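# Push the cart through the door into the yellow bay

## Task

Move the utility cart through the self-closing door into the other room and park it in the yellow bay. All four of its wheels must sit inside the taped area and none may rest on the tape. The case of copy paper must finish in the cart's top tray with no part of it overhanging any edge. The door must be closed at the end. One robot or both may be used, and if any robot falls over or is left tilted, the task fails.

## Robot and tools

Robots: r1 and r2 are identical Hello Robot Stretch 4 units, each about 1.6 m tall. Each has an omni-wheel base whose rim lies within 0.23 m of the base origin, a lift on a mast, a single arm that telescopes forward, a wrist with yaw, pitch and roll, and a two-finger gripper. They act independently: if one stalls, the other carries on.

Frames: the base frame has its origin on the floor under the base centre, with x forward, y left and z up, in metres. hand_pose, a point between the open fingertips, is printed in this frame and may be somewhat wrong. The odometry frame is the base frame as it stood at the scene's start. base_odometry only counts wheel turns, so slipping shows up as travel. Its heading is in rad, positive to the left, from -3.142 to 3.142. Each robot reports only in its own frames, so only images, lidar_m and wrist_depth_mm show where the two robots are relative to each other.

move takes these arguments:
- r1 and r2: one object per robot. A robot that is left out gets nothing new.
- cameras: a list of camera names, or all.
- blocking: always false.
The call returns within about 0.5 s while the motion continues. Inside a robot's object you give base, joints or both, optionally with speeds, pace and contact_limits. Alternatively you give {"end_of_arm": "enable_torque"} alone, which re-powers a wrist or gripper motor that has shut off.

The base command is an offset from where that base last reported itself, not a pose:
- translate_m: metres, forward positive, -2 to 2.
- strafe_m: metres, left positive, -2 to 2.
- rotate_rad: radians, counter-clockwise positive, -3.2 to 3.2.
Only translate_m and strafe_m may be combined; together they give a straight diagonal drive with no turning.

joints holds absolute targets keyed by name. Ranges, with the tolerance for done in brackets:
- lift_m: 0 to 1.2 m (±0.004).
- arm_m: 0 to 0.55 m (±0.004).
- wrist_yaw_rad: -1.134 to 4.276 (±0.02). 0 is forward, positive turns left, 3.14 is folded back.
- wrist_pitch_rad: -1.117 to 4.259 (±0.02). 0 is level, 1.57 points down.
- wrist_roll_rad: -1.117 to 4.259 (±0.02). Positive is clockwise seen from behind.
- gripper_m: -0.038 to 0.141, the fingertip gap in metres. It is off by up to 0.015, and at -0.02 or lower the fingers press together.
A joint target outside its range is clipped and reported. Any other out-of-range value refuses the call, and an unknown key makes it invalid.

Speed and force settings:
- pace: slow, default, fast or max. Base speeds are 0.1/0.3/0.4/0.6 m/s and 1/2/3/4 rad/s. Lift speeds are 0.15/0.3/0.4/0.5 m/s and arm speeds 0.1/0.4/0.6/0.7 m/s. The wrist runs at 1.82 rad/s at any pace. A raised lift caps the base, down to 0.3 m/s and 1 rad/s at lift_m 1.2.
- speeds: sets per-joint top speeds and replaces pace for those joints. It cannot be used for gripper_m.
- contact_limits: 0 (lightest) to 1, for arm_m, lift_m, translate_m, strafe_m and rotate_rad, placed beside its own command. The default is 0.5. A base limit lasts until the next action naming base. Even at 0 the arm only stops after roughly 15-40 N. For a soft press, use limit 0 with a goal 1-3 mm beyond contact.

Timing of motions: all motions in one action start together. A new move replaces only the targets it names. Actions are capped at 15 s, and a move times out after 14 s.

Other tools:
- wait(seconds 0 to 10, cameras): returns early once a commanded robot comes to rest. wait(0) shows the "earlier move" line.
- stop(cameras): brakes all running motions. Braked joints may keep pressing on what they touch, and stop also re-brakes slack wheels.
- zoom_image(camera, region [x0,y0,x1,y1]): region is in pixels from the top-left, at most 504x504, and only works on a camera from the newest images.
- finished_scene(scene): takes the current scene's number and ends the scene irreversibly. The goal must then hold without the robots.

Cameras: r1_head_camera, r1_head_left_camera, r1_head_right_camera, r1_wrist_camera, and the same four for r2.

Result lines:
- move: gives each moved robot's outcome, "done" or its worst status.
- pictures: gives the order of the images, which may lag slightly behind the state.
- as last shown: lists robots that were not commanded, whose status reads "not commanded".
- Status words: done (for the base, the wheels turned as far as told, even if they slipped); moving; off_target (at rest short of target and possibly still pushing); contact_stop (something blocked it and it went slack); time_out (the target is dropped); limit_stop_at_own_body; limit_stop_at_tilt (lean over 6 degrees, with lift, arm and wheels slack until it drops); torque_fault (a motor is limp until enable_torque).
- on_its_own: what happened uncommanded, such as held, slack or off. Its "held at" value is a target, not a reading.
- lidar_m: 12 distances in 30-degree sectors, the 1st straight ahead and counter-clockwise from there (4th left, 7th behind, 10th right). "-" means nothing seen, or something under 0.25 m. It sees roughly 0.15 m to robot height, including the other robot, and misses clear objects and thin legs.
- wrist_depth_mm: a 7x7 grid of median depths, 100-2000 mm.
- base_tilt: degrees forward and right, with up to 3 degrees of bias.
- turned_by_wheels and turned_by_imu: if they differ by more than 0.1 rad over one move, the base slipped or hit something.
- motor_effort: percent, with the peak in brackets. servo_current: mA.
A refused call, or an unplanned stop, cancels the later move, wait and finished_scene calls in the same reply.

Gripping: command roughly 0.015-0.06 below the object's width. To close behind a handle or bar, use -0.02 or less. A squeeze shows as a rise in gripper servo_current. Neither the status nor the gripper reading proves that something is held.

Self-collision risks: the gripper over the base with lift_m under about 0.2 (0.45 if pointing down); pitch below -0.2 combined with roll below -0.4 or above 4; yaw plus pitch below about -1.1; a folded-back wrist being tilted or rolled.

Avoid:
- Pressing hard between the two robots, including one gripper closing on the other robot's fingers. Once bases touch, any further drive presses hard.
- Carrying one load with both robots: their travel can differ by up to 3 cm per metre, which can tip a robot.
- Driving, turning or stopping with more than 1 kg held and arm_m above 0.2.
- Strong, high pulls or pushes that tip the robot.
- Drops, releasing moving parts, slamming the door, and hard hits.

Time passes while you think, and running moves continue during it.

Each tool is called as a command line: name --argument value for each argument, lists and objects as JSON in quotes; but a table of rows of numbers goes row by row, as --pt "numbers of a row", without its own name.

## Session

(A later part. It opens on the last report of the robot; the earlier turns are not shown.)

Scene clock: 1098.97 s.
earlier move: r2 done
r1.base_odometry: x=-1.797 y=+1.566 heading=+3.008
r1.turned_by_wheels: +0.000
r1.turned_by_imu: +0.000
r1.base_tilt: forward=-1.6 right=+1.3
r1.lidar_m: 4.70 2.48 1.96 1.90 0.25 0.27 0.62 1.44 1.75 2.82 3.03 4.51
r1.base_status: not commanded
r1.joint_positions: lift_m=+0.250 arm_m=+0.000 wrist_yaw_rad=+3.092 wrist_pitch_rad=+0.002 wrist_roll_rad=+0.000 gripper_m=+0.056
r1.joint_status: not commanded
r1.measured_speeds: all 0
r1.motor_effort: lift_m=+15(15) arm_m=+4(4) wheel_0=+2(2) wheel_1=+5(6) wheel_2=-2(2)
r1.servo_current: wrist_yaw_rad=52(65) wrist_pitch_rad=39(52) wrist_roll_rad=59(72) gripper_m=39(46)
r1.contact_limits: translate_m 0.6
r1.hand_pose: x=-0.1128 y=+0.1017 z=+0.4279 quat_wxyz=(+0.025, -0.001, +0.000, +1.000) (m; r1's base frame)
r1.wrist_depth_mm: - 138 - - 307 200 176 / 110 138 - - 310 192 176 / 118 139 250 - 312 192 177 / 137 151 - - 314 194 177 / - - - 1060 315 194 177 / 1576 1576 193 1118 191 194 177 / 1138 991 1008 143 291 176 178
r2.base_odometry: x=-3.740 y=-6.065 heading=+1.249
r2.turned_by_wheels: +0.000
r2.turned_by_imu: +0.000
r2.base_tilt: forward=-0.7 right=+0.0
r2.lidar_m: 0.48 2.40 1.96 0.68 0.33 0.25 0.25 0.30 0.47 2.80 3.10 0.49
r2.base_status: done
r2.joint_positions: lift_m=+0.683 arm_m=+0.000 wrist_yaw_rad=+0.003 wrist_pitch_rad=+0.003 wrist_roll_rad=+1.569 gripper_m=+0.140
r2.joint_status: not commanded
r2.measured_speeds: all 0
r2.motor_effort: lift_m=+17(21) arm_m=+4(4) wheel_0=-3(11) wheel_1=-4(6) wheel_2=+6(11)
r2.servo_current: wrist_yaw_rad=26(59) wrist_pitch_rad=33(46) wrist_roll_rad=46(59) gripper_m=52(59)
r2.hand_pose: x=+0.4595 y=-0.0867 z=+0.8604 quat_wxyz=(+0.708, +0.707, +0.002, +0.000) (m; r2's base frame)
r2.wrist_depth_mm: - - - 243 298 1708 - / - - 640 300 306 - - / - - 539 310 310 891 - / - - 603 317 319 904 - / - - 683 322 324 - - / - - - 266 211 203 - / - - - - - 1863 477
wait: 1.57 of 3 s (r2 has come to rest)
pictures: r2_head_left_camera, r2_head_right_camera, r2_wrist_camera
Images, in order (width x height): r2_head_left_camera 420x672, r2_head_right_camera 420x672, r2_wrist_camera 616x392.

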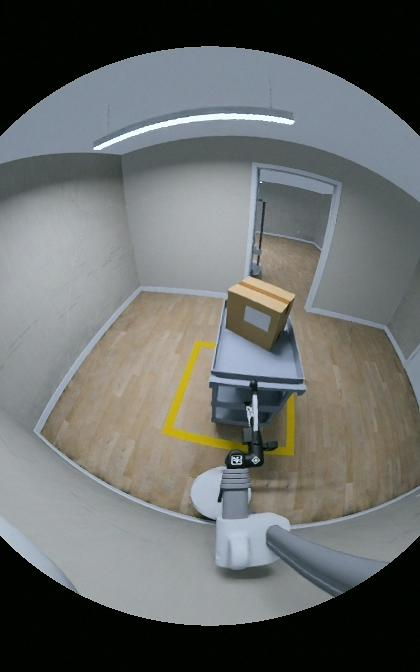

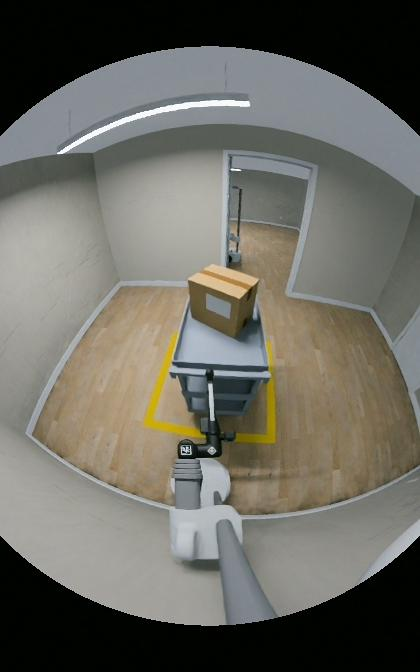

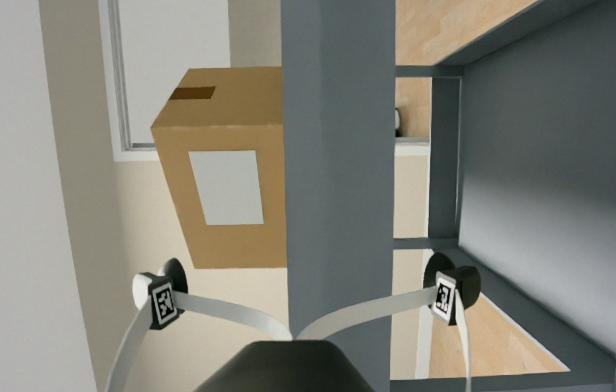

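move --blocking false --r2 '{"base":{"translate_m":0.11,"strafe_m":0.9},"pace":"default"}' --r1 '{"base":{"translate_m":0.3,"strafe_m":-0.25},"pace":"slow"}' --cameras '[]'

wait --seconds 6 --cameras '[]'

wait --seconds 3 --cameras '["r2_head_camera","r2_head_right_camera","r1_head_left_camera","r1_head_right_camera"]'

zoom_image --camera "r2_head_right_camera" --region '[170, 260, 400, 480]'

Scene clock: 1107.10 s.
move: r1 moving; r2 moving
r1.base_odometry: x=-1.806 y=+1.576 heading=+3.008
r1.turned_by_wheels: +0.000
r1.turned_by_imu: +0.000
r1.base_tilt: forward=-1.6 right=+1.3
r1.lidar_m: 4.69 2.48 1.94 1.88 0.25 0.27 0.66 1.42 1.75 2.81 3.03 4.46
r1.base_status: translate_m moving; strafe_m moving
r1.joint_positions: lift_m=+0.250 arm_m=+0.000 wrist_yaw_rad=+3.092 wrist_pitch_rad=+0.002 wrist_roll_rad=+0.000 gripper_m=+0.056
r1.joint_status: not commanded
r1.measured_speeds: translate_m=+0.039 strafe_m=-0.033 rotate_rad=+0.001 lift_m=+0.000 arm_m=+0.000 wrist_yaw_rad=+0.000 wrist_pitch_rad=+0.000 wrist_roll_rad=+0.000
r1.motor_effort: lift_m=+15(15) arm_m=+4(4) wheel_0=+6(8) wheel_1=-2(7) wheel_2=-4(6)
r1.servo_current: wrist_yaw_rad=46(59) wrist_pitch_rad=46(46) wrist_roll_rad=59(59) gripper_m=46(46)
r1.hand_pose: x=-0.1128 y=+0.1017 z=+0.4279 quat_wxyz=(+0.025, -0.001, +0.000, +1.000) (m; r1's base frame)
r1.wrist_depth_mm: - 138 - - 306 199 - / 111 138 - - 310 190 186 / 117 139 251 - 312 191 185 / 136 151 - - 317 192 186 / - - - - 319 193 186 / 1537 1576 194 1160 191 193 186 / 1160 1008 991 143 291 185 -
r2.base_odometry: x=-3.770 y=-6.050 heading=+1.249
r2.turned_by_wheels: +0.000
r2.turned_by_imu: +0.000
r2.base_tilt: forward=-0.7 right=+0.1
r2.lidar_m: 0.47 2.29 1.92 0.62 0.32 0.25 0.25 0.30 0.48 2.84 3.12 0.50
r2.base_status: translate_m moving; strafe_m moving
r2.joint_positions: lift_m=+0.683 arm_m=+0.000 wrist_yaw_rad=+0.003 wrist_pitch_rad=+0.003 wrist_roll_rad=+1.569 gripper_m=+0.140
r2.joint_status: not commanded
r2.measured_speeds: translate_m=+0.015 strafe_m=+0.130 rotate_rad=-0.001 lift_m=+0.000 arm_m=+0.000 wrist_yaw_rad=+0.000 wrist_pitch_rad=+0.000 wrist_roll_rad=+0.000
r2.motor_effort: lift_m=+17(18) arm_m=+4(4) wheel_0=-12(13) wheel_1=+10(11) wheel_2=-6(7)
r2.servo_current: wrist_yaw_rad=52(59) wrist_pitch_rad=39(46) wrist_roll_rad=46(52) gripper_m=52(59)
r2.hand_pose: x=+0.4595 y=-0.0867 z=+0.8604 quat_wxyz=(+0.708, +0.707, +0.002, +0.000) (m; r2's base frame)
r2.wrist_depth_mm: - - - 297 301 750 - / - - 585 249 304 - - / - - 554 310 312 904 - / - - 615 319 322 904 - / - - 715 322 324 - - / - - - 266 212 559 484 / - - - - 355 368 364
pictures: none
No camera images: "cameras" was empty.

Scene clock: 1110.77 s.
earlier move: r1 moving; r2 contact_stop
r1.base_odometry: x=-2.045 y=+1.836 heading=+3.008
r1.turned_by_wheels: +0.000
r1.turned_by_imu: +0.000
r1.base_tilt: forward=-1.6 right=+1.3
r1.lidar_m: 4.42 2.75 2.15 2.11 1.78 1.35 0.78 0.65 2.21 2.61 2.81 4.18
r1.base_status: translate_m moving; strafe_m moving
r1.joint_positions: lift_m=+0.250 arm_m=+0.000 wrist_yaw_rad=+3.092 wrist_pitch_rad=+0.002 wrist_roll_rad=+0.000 gripper_m=+0.056
r1.joint_status: not commanded
r1.measured_speeds: translate_m=+0.056 strafe_m=-0.047 rotate_rad=+0.003 lift_m=+0.000 arm_m=+0.000 wrist_yaw_rad=+0.000 wrist_pitch_rad=+0.000 wrist_roll_rad=+0.000
r1.motor_effort: lift_m=+15(15) arm_m=+4(4) wheel_0=+5(8) wheel_1=-1(7) wheel_2=-4(6)
r1.servo_current: wrist_yaw_rad=59(72) wrist_pitch_rad=39(52) wrist_roll_rad=39(72) gripper_m=46(52)
r1.hand_pose: x=-0.1128 y=+0.1017 z=+0.4279 quat_wxyz=(+0.025, -0.001, +0.000, +1.000) (m; r1's base frame)
r1.wrist_depth_mm: - 138 - - - - - / 111 139 - - - - - / 115 139 216 - - - - / 137 152 253 - - - - / - - - - - - - / - - 190 - 187 1366 1366 / 1060 141 946 153 1042 1025 1078
r2.base_odometry: x=-4.524 y=-5.682 heading=+1.219
r2.turned_by_wheels: -0.029
r2.turned_by_imu: -0.023
r2.base_tilt: forward=-0.7 right=+0.1
r2.lidar_m: 2.58 1.34 1.08 0.58 0.30 0.25 0.25 0.25 0.39 3.67 0.87 1.10
r2.base_status: translate_m contact_stop (by the wheels' count: +0.115 of +0.110); strafe_m contact_stop (by the wheels' count: +0.865 of +0.900)
r2.joint_positions: lift_m=+0.683 arm_m=+0.000 wrist_yaw_rad=+0.002 wrist_pitch_rad=+0.003 wrist_roll_rad=+1.569 gripper_m=+0.140
r2.joint_status: not commanded
r2.measured_speeds: all 0
r2.on_its_own: the wheels are slack since a contact_stop
r2.motor_effort: lift_m=+17(18) arm_m=+4(4) wheel_0=+0(28) wheel_1=+0(13) wheel_2=+0(29)
r2.servo_current: wrist_yaw_rad=52(59) wrist_pitch_rad=46(52) wrist_roll_rad=39(59) gripper_m=52(59)
r2.hand_pose: x=+0.4594 y=-0.0869 z=+0.8604 quat_wxyz=(+0.708, +0.707, +0.002, +0.000) (m; r2's base frame)
r2.wrist_depth_mm: - - - - - 1661 1182 / - - - - - 1708 1182 / - - - - - 1756 1205 / - - - - - 1756 1205 / - - - - - 1618 1205 / - - - - - 1464 1182 / - - - - - 1708 1205
wait: 3.67 of 6 s (r2 has come to rest)
pictures: none
No camera images: "cameras" was empty.

not run: a stop that you did not command came earlier in this reply.

Scaled by 2.191 from the camera's 420x672 image, which has a finer 600x960 frame.

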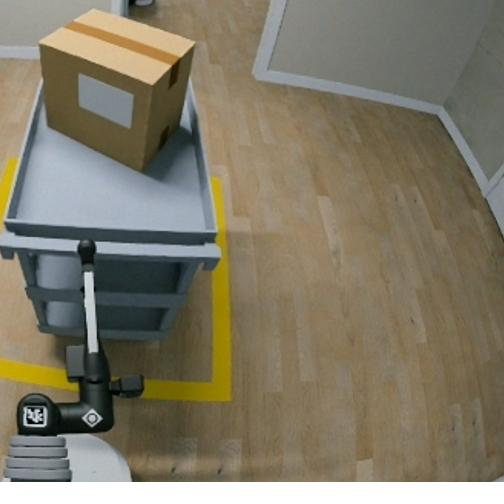

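move --blocking false --r2 '{"base":{"translate_m":0.3},"pace":"slow"}' --cameras '[]'

wait --seconds 5 --cameras '["r2_head_camera","r2_head_right_camera","r1_head_left_camera"]'

zoom_image --camera "r2_head_right_camera" --region '[190, 230, 420, 480]'

Scene clock: 1123.67 s.
earlier move: r1 done
move: r2 moving
r1.base_odometry: x=-2.061 y=+1.853 heading=+3.008
r1.turned_by_wheels: +0.000
r1.turned_by_imu: -0.001
r1.base_tilt: forward=-1.6 right=+1.3
r1.lidar_m: 4.39 2.77 2.13 2.12 1.81 1.40 1.38 1.48 2.26 2.61 2.81 4.16
r1.base_status: done
r1.joint_positions: lift_m=+0.250 arm_m=+0.000 wrist_yaw_rad=+3.092 wrist_pitch_rad=+0.002 wrist_roll_rad=+0.000 gripper_m=+0.056
r1.joint_status: not commanded
r1.measured_speeds: all 0
r1.motor_effort: lift_m=+15(15) arm_m=+4(4) wheel_0=+4(5) wheel_1=-3(4) wheel_2=-2(2)
r1.servo_current: wrist_yaw_rad=59(59) wrist_pitch_rad=46(52) wrist_roll_rad=52(65) gripper_m=46(46)
r1.hand_pose: x=-0.1128 y=+0.1017 z=+0.4279 quat_wxyz=(+0.025, -0.001, +0.000, +1.000) (m; r1's base frame)
r1.wrist_depth_mm: - 138 - - - - - / 111 138 - - - - - / 114 139 218 - - - - / 137 152 253 - - - - / - - - - - - - / 1430 1499 190 1430 187 1397 1397 / 1138 1008 1025 154 1060 1042 1098
r2.base_odometry: x=-4.520 y=-5.670 heading=+1.219
r2.turned_by_wheels: +0.000
r2.turned_by_imu: +0.001
r2.base_tilt: forward=-0.7 right=+0.1
r2.lidar_m: 2.57 1.31 1.07 0.63 0.29 0.25 0.25 0.26 0.40 3.38 0.85 1.12
r2.base_status: translate_m moving
r2.joint_positions: lift_m=+0.683 arm_m=+0.000 wrist_yaw_rad=+0.002 wrist_pitch_rad=+0.003 wrist_roll_rad=+1.569 gripper_m=+0.140
r2.joint_status: not commanded
r2.measured_speeds: translate_m=+0.048 strafe_m=+0.000 rotate_rad=-0.001 lift_m=+0.000 arm_m=+0.000 wrist_yaw_rad=+0.000 wrist_pitch_rad=+0.000 wrist_roll_rad=+0.000
r2.motor_effort: lift_m=+17(18) arm_m=+4(4) wheel_0=+7(8) wheel_1=+5(6) wheel_2=-9(10)
r2.servo_current: wrist_yaw_rad=39(59) wrist_pitch_rad=39(46) wrist_roll_rad=59(59) gripper_m=52(52)
r2.hand_pose: x=+0.4594 y=-0.0869 z=+0.8604 quat_wxyz=(+0.708, +0.707, +0.002, +0.000) (m; r2's base frame)
r2.wrist_depth_mm: - - - - - 1661 1182 / - - - - - 1708 1182 / - - - - - 1708 1205 / - - - - - 1756 1205 / - - - - - 1618 1205 / - - - - - 1430 1205 / - - - - - 1708 1205
pictures: none
No camera images: "cameras" was empty.

Scene clock: 1127.43 s.
earlier move: r2 done
r1.base_odometry: x=-2.061 y=+1.853 heading=+3.008
r1.turned_by_wheels: +0.000
r1.turned_by_imu: +0.000
r1.base_tilt: forward=-1.6 right=+1.3
r1.lidar_m: 4.39 2.75 2.16 2.11 1.79 1.40 1.38 1.48 2.26 2.61 2.80 4.15
r1.base_status: done
r1.joint_positions: lift_m=+0.250 arm_m=+0.000 wrist_yaw_rad=+3.092 wrist_pitch_rad=+0.002 wrist_roll_rad=+0.000 gripper_m=+0.056
r1.joint_status: not commanded
r1.measured_speeds: all 0
r1.motor_effort: lift_m=+15(15) arm_m=+4(4) wheel_0=+4(5) wheel_1=-3(4) wheel_2=-2(2)
r1.servo_current: wrist_yaw_rad=59(65) wrist_pitch_rad=46(52) wrist_roll_rad=52(65) gripper_m=39(52)
r1.hand_pose: x=-0.1128 y=+0.1017 z=+0.4279 quat_wxyz=(+0.025, -0.001, +0.000, +1.000) (m; r1's base frame)
r1.wrist_depth_mm: - 138 - - - - - / 111 138 - - - - - / 115 139 217 - - - - / 137 152 252 - - - - / - - - - - - - / 1464 1499 190 1464 187 1397 1366 / 1138 1025 1025 153 1078 1025 1078
r2.base_odometry: x=-4.421 y=-5.400 heading=+1.220
r2.turned_by_wheels: +0.000
r2.turned_by_imu: +0.001
r2.base_tilt: forward=-0.7 right=+0.1
r2.lidar_m: 2.29 1.28 1.03 1.02 0.63 0.53 0.50 0.54 0.89 0.75 0.78 2.31
r2.base_status: done
r2.joint_positions: lift_m=+0.683 arm_m=+0.000 wrist_yaw_rad=+0.002 wrist_pitch_rad=+0.003 wrist_roll_rad=+1.569 gripper_m=+0.140
r2.joint_status: not commanded
r2.measured_speeds: all 0
r2.motor_effort: lift_m=+17(18) arm_m=+4(4) wheel_0=+5(9) wheel_1=+4(7) wheel_2=-6(10)
r2.servo_current: wrist_yaw_rad=46(59) wrist_pitch_rad=39(46) wrist_roll_rad=52(59) gripper_m=52(59)
r2.hand_pose: x=+0.4594 y=-0.0869 z=+0.8604 quat_wxyz=(+0.708, +0.707, +0.002, +0.000) (m; r2's base frame)
r2.wrist_depth_mm: - - - - - 1576 1182 / - - - - - 1576 1182 / - - - - - 1708 1205 / - - - - - 1756 1205 / - - - - - 1618 1182 / - - - - - 1430 1205 / - - - - - 1756 1205
wait: 3.77 of 5 s (r2 has come to rest)
pictures: r1_head_left_camera, r2_head_camera, r2_head_right_camera
Images, in order (width x height): r1_head_left_camera 420x672, r2_head_camera 420x560, r2_head_right_camera 420x672.

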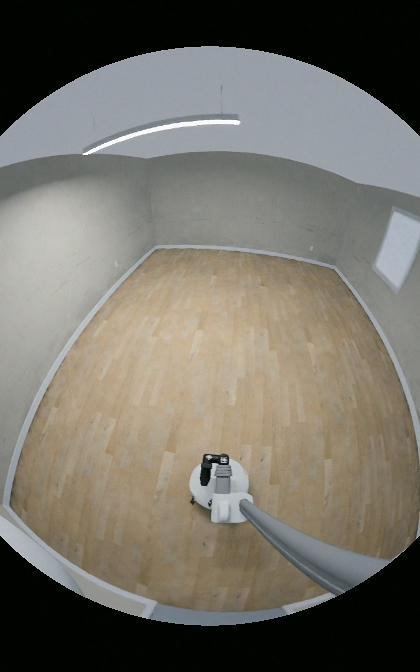

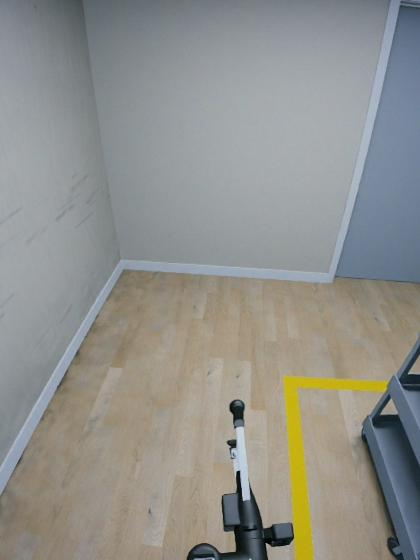

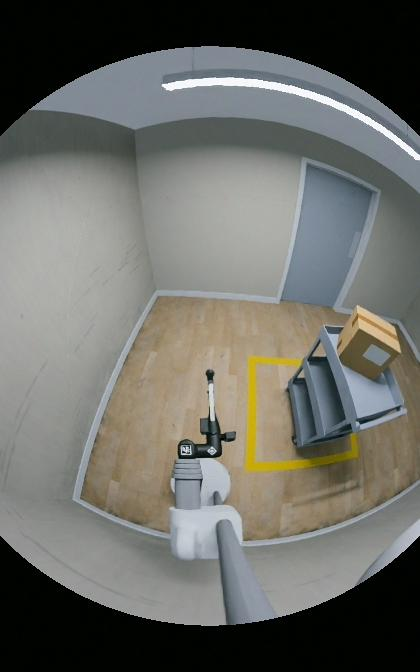

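Scaled by 2.016 from the camera's 420x672 image, which has a finer 600x960 frame.

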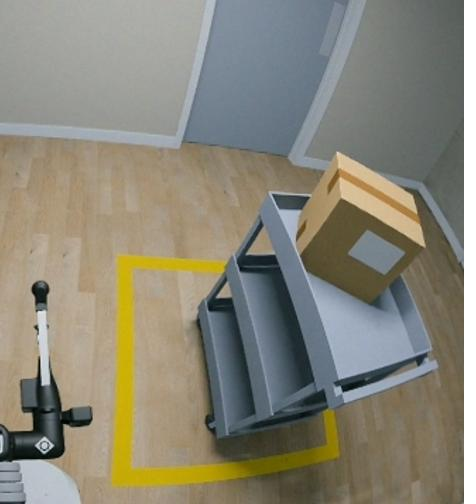

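move --blocking false --r2 '{"base":{"rotate_rad":-0.167},"joints":{"lift_m":1.0}}' --cameras '[]'

wait --seconds 3 --cameras '["r2_head_right_camera"]'

zoom_image --camera "r2_head_right_camera" --region '[190, 230, 420, 480]'

move --blocking false --r2 '{"base":{"translate_m":-0.14},"pace":"slow"}' --cameras '[]'

wait --seconds 3 --cameras '[]'

move --blocking false --r2 '{"base":{"strafe_m":-1.5},"pace":"default"}' --cameras '[]'

wait --seconds 9 --cameras '["r2_head_left_camera","r2_head_right_camera","r2_head_camera"]'

zoom_image --camera "r2_head_left_camera" --region '[40, 230, 270, 480]'

Scene clock: 1146.13 s.
move: r2 moving
r1: as last shown
r1.lidar_m: 4.38 2.79 2.15 2.13 1.79 1.40 1.37 1.48 2.25 2.59 2.80 4.15
r1.motor_effort: lift_m=+15(15) arm_m=+4(4) wheel_0=+4(4) wheel_1=-4(4) wheel_2=-2(2)
r1.servo_current: wrist_yaw_rad=46(59) wrist_pitch_rad=46(46) wrist_roll_rad=46(59) gripper_m=39(46)
r1.wrist_depth_mm: - 138 - - - - - / 111 139 - - - - - / 115 139 217 - - - - / 137 152 253 - - - - / - - - - - - - / 1430 1464 190 1430 188 1430 1366 / 1138 1008 1025 153 1078 1042 1098
r2.base_odometry: x=-4.421 y=-5.400 heading=+1.059
r2.turned_by_wheels: -0.161
r2.turned_by_imu: -0.156
r2.base_tilt: forward=-0.7 right=+0.1
r2.lidar_m: 2.27 1.49 1.07 1.02 0.75 0.53 0.51 0.53 0.74 1.02 0.75 0.99
r2.base_status: rotate_rad moving
r2.joint_positions: lift_m=+0.721 arm_m=+0.000 wrist_yaw_rad=+0.002 wrist_pitch_rad=+0.003 wrist_roll_rad=+1.569 gripper_m=+0.140
r2.joint_status: lift_m moving
r2.measured_speeds: translate_m=+0.000 strafe_m=+0.000 rotate_rad=-0.183 lift_m=+0.146 arm_m=+0.000 wrist_yaw_rad=+0.000 wrist_pitch_rad=+0.000 wrist_roll_rad=+0.000
r2.motor_effort: lift_m=+23(24) arm_m=+4(4) wheel_0=+3(9) wheel_1=+3(10) wheel_2=+3(10)
r2.servo_current: wrist_yaw_rad=39(52) wrist_pitch_rad=39(39) wrist_roll_rad=65(65) gripper_m=52(52)
r2.hand_pose: x=+0.4594 y=-0.0869 z=+0.8980 quat_wxyz=(+0.708, +0.707, +0.002, +0.000) (m; r2's base frame)
r2.wrist_depth_mm: - - - - - 1756 1229 / - - - - - 1808 1255 / - - - - - 1808 1255 / - - - - - 1808 1229 / - - - - - 1661 1255 / - - - - - 1537 1229 / - - - - - 1983 1281
pictures: none
No camera images: "cameras" was empty.

Scene clock: 1147.97 s.
earlier move: r2 done
r1.base_odometry: x=-2.061 y=+1.853 heading=+3.008
r1.turned_by_wheels: +0.000
r1.turned_by_imu: +0.000
r1.base_tilt: forward=-1.6 right=+1.3
r1.lidar_m: 4.39 2.75 2.14 2.13 1.78 1.40 1.37 1.49 2.25 2.62 2.79 4.16
r1.base_status: not commanded
r1.joint_positions: lift_m=+0.250 arm_m=+0.000 wrist_yaw_rad=+3.092 wrist_pitch_rad=+0.002 wrist_roll_rad=+0.000 gripper_m=+0.056
r1.joint_status: not commanded
r1.measured_speeds: all 0
r1.motor_effort: lift_m=+15(15) arm_m=+4(4) wheel_0=+4(5) wheel_1=-3(4) wheel_2=-2(2)
r1.servo_current: wrist_yaw_rad=59(72) wrist_pitch_rad=39(52) wrist_roll_rad=46(59) gripper_m=33(46)
r1.hand_pose: x=-0.1128 y=+0.1017 z=+0.4279 quat_wxyz=(+0.025, -0.001, +0.000, +1.000) (m; r1's base frame)
r1.wrist_depth_mm: - 137 - - - - - / 111 138 - - - - - / 115 139 216 - - - - / 137 152 252 - - - - / - - - - - - - / 1430 1464 190 1430 188 1397 1366 / 1138 1008 1008 153 1042 1042 1098
r2.base_odometry: x=-4.421 y=-5.400 heading=+1.053
r2.turned_by_wheels: -0.006
r2.turned_by_imu: -0.005
r2.base_tilt: forward=-0.7 right=+0.1
r2.lidar_m: 2.28 1.50 1.07 1.01 0.73 0.54 0.51 0.53 0.74 1.04 0.75 0.96
r2.base_status: done
r2.joint_positions: lift_m=+1.000 arm_m=+0.000 wrist_yaw_rad=+0.002 wrist_pitch_rad=+0.003 wrist_roll_rad=+1.569 gripper_m=+0.140
r2.joint_status: all done
r2.measured_speeds: all 0
r2.motor_effort: lift_m=+21(26) arm_m=+4(4) wheel_0=+3(9) wheel_1=+3(10) wheel_2=+4(10)
r2.servo_current: wrist_yaw_rad=39(59) wrist_pitch_rad=39(46) wrist_roll_rad=46(65) gripper_m=46(52)
r2.hand_pose: x=+0.4594 y=-0.0869 z=+1.1771 quat_wxyz=(+0.708, +0.707, +0.002, +0.000) (m; r2's base frame)
r2.wrist_depth_mm: - - - - - - 1576 / - - - - - - 1618 / - - - - - - 1618 / - - - - - - 1576 / - - - - - - 1661 / - - - - - 1921 1618 / - - - - - - 1618
wait: 1.83 of 3 s (r2 has come to rest)
pictures: r2_head_right_camera
Images, in order (width x height): r2_head_right_camera 420x672.

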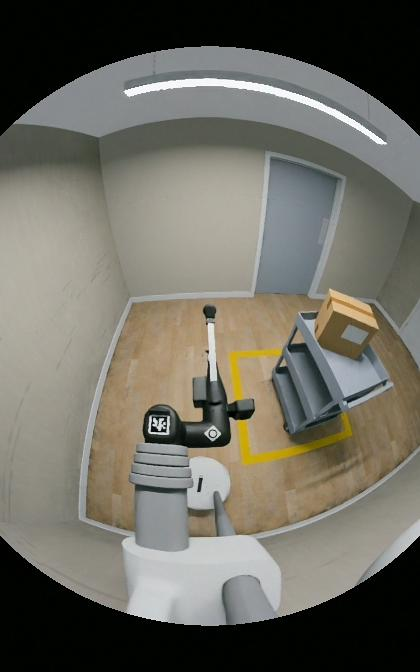

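Scaled by 2.016 from the camera's 420x672 image, which has a finer 600x960 frame.

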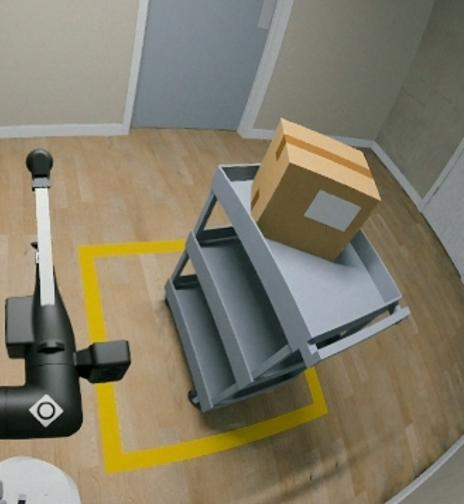

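Scene clock: 1148.47 s.
move: r2 moving
r1: as last shown
r1.lidar_m: 4.36 2.74 2.16 2.12 1.81 1.41 1.37 1.48 2.25 2.61 2.83 4.14
r1.motor_effort: lift_m=+15(15) arm_m=+4(4) wheel_0=+4(5) wheel_1=-4(4) wheel_2=-2(2)
r1.servo_current: wrist_yaw_rad=46(72) wrist_pitch_rad=46(46) wrist_roll_rad=46(65) gripper_m=33(46)
r1.wrist_depth_mm: - 138 - - - - - / 111 139 - - - - - / 115 139 216 - - - - / 137 151 252 - - - - / - - - - - - - / 1499 1464 190 1430 187 1397 1366 / 1138 1008 1008 153 1060 1025 1078
r2.base_odometry: x=-4.427 y=-5.411 heading=+1.053
r2.turned_by_wheels: +0.000
r2.turned_by_imu: +0.000
r2.base_tilt: forward=-0.7 right=+0.0
r2.lidar_m: 2.32 1.52 1.08 1.00 0.76 0.52 0.49 0.50 0.72 1.13 0.76 0.97
r2.base_status: translate_m moving
r2.joint_positions: lift_m=+1.000 arm_m=+0.000 wrist_yaw_rad=+0.002 wrist_pitch_rad=+0.003 wrist_roll_rad=+1.569 gripper_m=+0.140
r2.joint_status: not commanded
r2.measured_speeds: translate_m=-0.048 strafe_m=+0.000 rotate_rad=+0.000 lift_m=+0.000 arm_m=+0.000 wrist_yaw_rad=+0.000 wrist_pitch_rad=+0.000 wrist_roll_rad=+0.000
r2.motor_effort: lift_m=+21(21) arm_m=+4(4) wheel_0=-5(7) wheel_1=-6(8) wheel_2=+9(10)
r2.servo_current: wrist_yaw_rad=52(52) wrist_pitch_rad=52(52) wrist_roll_rad=39(52) gripper_m=46(59)
r2.hand_pose: x=+0.4594 y=-0.0869 z=+1.1771 quat_wxyz=(+0.708, +0.707, +0.002, +0.000) (m; r2's base frame)
r2.wrist_depth_mm: - - - - - - 1576 / - - - - - - 1618 / - - - - - - 1618 / - - - - - - 1661 / - - - - - - 1661 / - - - - - 1921 1661 / - - - - - - 1618
pictures: none
No camera images: "cameras" was empty.

Scene clock: 1150.63 s.
earlier move: r2 done
r1.base_odometry: x=-2.061 y=+1.853 heading=+3.008
r1.turned_by_wheels: +0.000
r1.turned_by_imu: +0.000
r1.base_tilt: forward=-1.6 right=+1.2
r1.lidar_m: 4.37 2.75 2.16 2.11 1.81 1.42 1.37 1.49 2.26 2.60 2.82 4.14
r1.base_status: not commanded
r1.joint_positions: lift_m=+0.250 arm_m=+0.000 wrist_yaw_rad=+3.092 wrist_pitch_rad=+0.002 wrist_roll_rad=+0.000 gripper_m=+0.056
r1.joint_status: not commanded
r1.measured_speeds: all 0
r1.motor_effort: lift_m=+15(15) arm_m=+4(4) wheel_0=+4(5) wheel_1=-3(4) wheel_2=-2(2)
r1.servo_current: wrist_yaw_rad=46(72) wrist_pitch_rad=39(52) wrist_roll_rad=46(78) gripper_m=39(46)
r1.hand_pose: x=-0.1128 y=+0.1017 z=+0.4279 quat_wxyz=(+0.025, -0.001, +0.000, +1.000) (m; r1's base frame)
r1.wrist_depth_mm: - 138 - - - - - / 111 139 - - - - - / 115 139 218 - - - - / 137 152 252 - - - - / - - - - - - - / 1464 1464 190 1397 188 1366 1336 / 1138 1025 1025 153 1060 1025 1078
r2.base_odometry: x=-4.490 y=-5.522 heading=+1.053
r2.turned_by_wheels: +0.000
r2.turned_by_imu: +0.000
r2.base_tilt: forward=-0.7 right=+0.1
r2.lidar_m: 2.41 1.50 1.07 1.02 0.58 0.39 0.36 0.38 0.54 1.44 0.81 0.99
r2.base_status: done
r2.joint_positions: lift_m=+1.000 arm_m=+0.000 wrist_yaw_rad=+0.002 wrist_pitch_rad=+0.003 wrist_roll_rad=+1.569 gripper_m=+0.140
r2.joint_status: not commanded
r2.measured_speeds: all 0
r2.motor_effort: lift_m=+21(21) arm_m=+4(4) wheel_0=-2(8) wheel_1=-5(8) wheel_2=+4(10)
r2.servo_current: wrist_yaw_rad=52(59) wrist_pitch_rad=46(52) wrist_roll_rad=59(59) gripper_m=46(59)
r2.hand_pose: x=+0.4594 y=-0.0869 z=+1.1771 quat_wxyz=(+0.708, +0.707, +0.002, +0.000) (m; r2's base frame)
r2.wrist_depth_mm: - - - - - - 1618 / - - - - - - 1618 / - - - - - - 1661 / - - - - - - 1661 / - - - - - - 1661 / - - - - - 1983 1618 / - - - - - - 1618
wait: 2.17 of 3 s (r2 has come to rest)
pictures: none
No camera images: "cameras" was empty.

Scene clock: 1151.13 s.
move: r2 moving
r1: as last shown
r1.lidar_m: 4.37 2.77 2.17 2.12 1.81 1.40 1.38 1.48 2.26 2.59 2.79 4.15
r1.motor_effort: lift_m=+15(15) arm_m=+4(4) wheel_0=+4(4) wheel_1=-3(4) wheel_2=-2(2)
r1.servo_current: wrist_yaw_rad=39(65) wrist_pitch_rad=52(52) wrist_roll_rad=52(65) gripper_m=46(46)
r1.wrist_depth_mm: - 138 - - - - - / 111 138 - - - - - / 115 139 217 - - - - / 137 152 252 - - - - / - - - - - - - / 1430 1430 190 1464 187 1366 1308 / 1118 1008 1008 153 1060 1042 1098
r2.base_odometry: x=-4.458 y=-5.540 heading=+1.053
r2.turned_by_wheels: +0.000
r2.turned_by_imu: +0.000
r2.base_tilt: forward=-0.7 right=+0.1
r2.lidar_m: 2.43 1.57 1.10 1.04 0.57 0.40 0.36 0.40 0.56 1.45 0.80 0.94
r2.base_status: strafe_m moving
r2.joint_positions: lift_m=+1.000 arm_m=+0.000 wrist_yaw_rad=+0.002 wrist_pitch_rad=+0.003 wrist_roll_rad=+1.569 gripper_m=+0.140
r2.joint_status: not commanded
r2.measured_speeds: translate_m=+0.001 strafe_m=-0.139 rotate_rad=-0.004 lift_m=+0.000 arm_m=+0.000 wrist_yaw_rad=+0.000 wrist_pitch_rad=+0.000 wrist_roll_rad=+0.000
r2.motor_effort: lift_m=+21(21) arm_m=+4(4) wheel_0=+8(13) wheel_1=-10(12) wheel_2=+0(5)
r2.servo_current: wrist_yaw_rad=52(52) wrist_pitch_rad=39(46) wrist_roll_rad=46(59) gripper_m=52(59)
r2.hand_pose: x=+0.4594 y=-0.0869 z=+1.1771 quat_wxyz=(+0.708, +0.707, +0.002, +0.000) (m; r2's base frame)
r2.wrist_depth_mm: - - - - - - 1576 / - - - - - - 1618 / - - - - - - 1618 / - - - - - - 1661 / - - - - - - 1661 / - - - - - 1983 1618 / - - - - - - 1661
pictures: none
No camera images: "cameras" was empty.

Scene clock: 1156.97 s.
earlier move: r2 done
r1.base_odometry: x=-2.061 y=+1.853 heading=+3.008
r1.turned_by_wheels: +0.000
r1.turned_by_imu: +0.000
r1.base_tilt: forward=-1.6 right=+1.3
r1.lidar_m: 4.38 2.75 2.16 2.12 1.80 1.41 1.37 1.48 2.27 2.62 2.83 4.14
r1.base_status: not commanded
r1.joint_positions: lift_m=+0.250 arm_m=+0.000 wrist_yaw_rad=+3.092 wrist_pitch_rad=+0.002 wrist_roll_rad=+0.000 gripper_m=+0.056
r1.joint_status: not commanded
r1.measured_speeds: all 0
r1.motor_effort: lift_m=+15(15) arm_m=+4(4) wheel_0=+4(5) wheel_1=-4(4) wheel_2=-2(2)
r1.servo_current: wrist_yaw_rad=46(65) wrist_pitch_rad=46(52) wrist_roll_rad=59(72) gripper_m=39(52)
r1.hand_pose: x=-0.1128 y=+0.1017 z=+0.4279 quat_wxyz=(+0.025, -0.001, +0.000, +1.000) (m; r1's base frame)
r1.wrist_depth_mm: - 138 - - - - - / 111 139 - - - - - / 115 139 217 - - - - / 137 152 252 - - - - / - - - - - - - / 1464 1499 190 1464 187 1397 1397 / 1160 1008 991 153 1042 1025 1078
r2.base_odometry: x=-3.186 y=-6.264 heading=+1.053
r2.turned_by_wheels: +0.000
r2.turned_by_imu: +0.001
r2.base_tilt: forward=-0.7 right=+0.0
r2.lidar_m: 2.46 0.51 0.59 1.51 0.52 0.39 0.35 0.33 0.51 1.41 2.32 2.56
r2.base_status: done
r2.joint_positions: lift_m=+1.000 arm_m=+0.000 wrist_yaw_rad=+0.002 wrist_pitch_rad=+0.003 wrist_roll_rad=+1.569 gripper_m=+0.140
r2.joint_status: not commanded
r2.measured_speeds: all 0
r2.motor_effort: lift_m=+20(21) arm_m=+4(4) wheel_0=+2(13) wheel_1=-1(12) wheel_2=+0(5)
r2.servo_current: wrist_yaw_rad=46(65) wrist_pitch_rad=39(46) wrist_roll_rad=46(65) gripper_m=52(59)
r2.hand_pose: x=+0.4594 y=-0.0869 z=+1.1772 quat_wxyz=(+0.708, +0.707, +0.002, +0.000) (m; r2's base frame)
r2.wrist_depth_mm: - - - - - - 1576 / - - - - - - 1661 / - - - - - - 1618 / - - - - - - 1661 / - - - - - - 1661 / - - - - - 1983 1661 / - - - - - - 1618
wait: 5.83 of 9 s (r2 has come to rest)
pictures: r2_head_camera, r2_head_left_camera, r2_head_right_camera
Images, in order (width x height): r2_head_camera 420x560, r2_head_left_camera 420x672, r2_head_right_camera 420x672.

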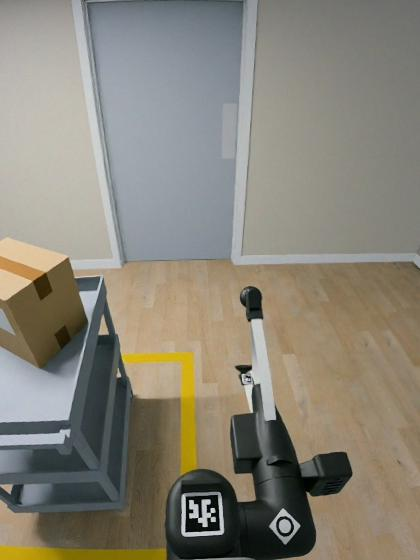

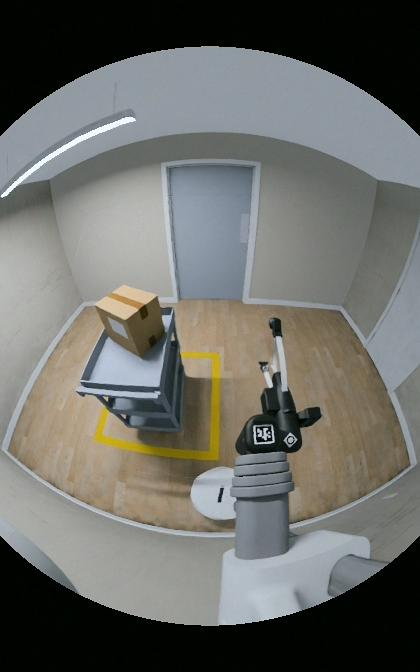

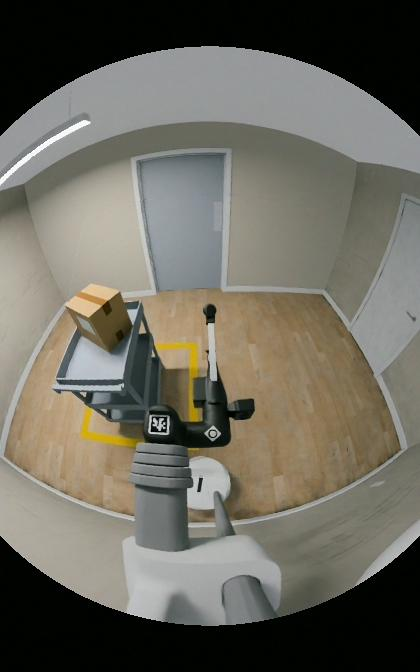

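Scaled by 2.016 from the camera's 420x672 image, which has a finer 600x960 frame.

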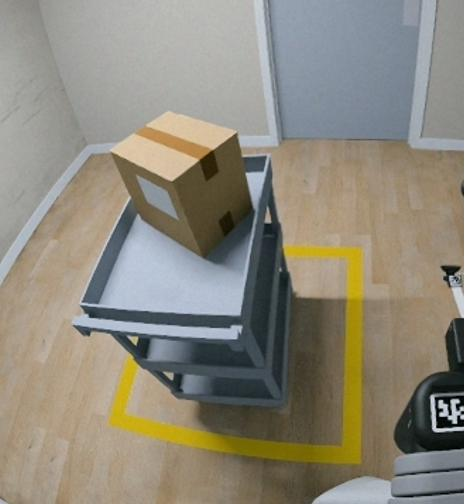

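zoom_image --camera "r2_head_left_camera" --region '[75, 270, 195, 390]'

zoom_image --camera "r2_head_camera" --region '[0, 200, 200, 560]'

Scaled by 4.200 from the camera's 420x672 image, which has a finer 600x960 frame.

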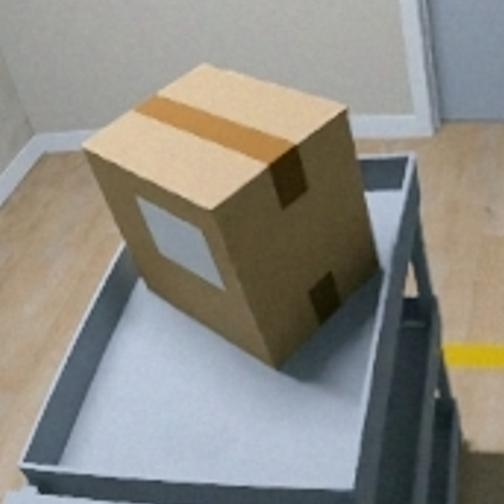

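Scaled by 1.400 from the camera's 420x560 image, which has a finer 1200x1600 frame.

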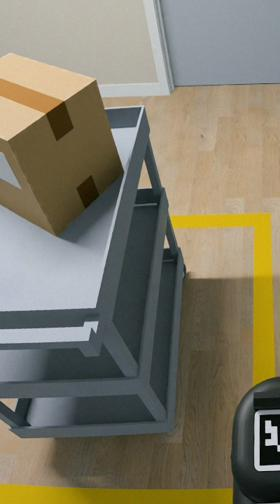

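finished_scene --scene 1

The scene is finished: the task was done.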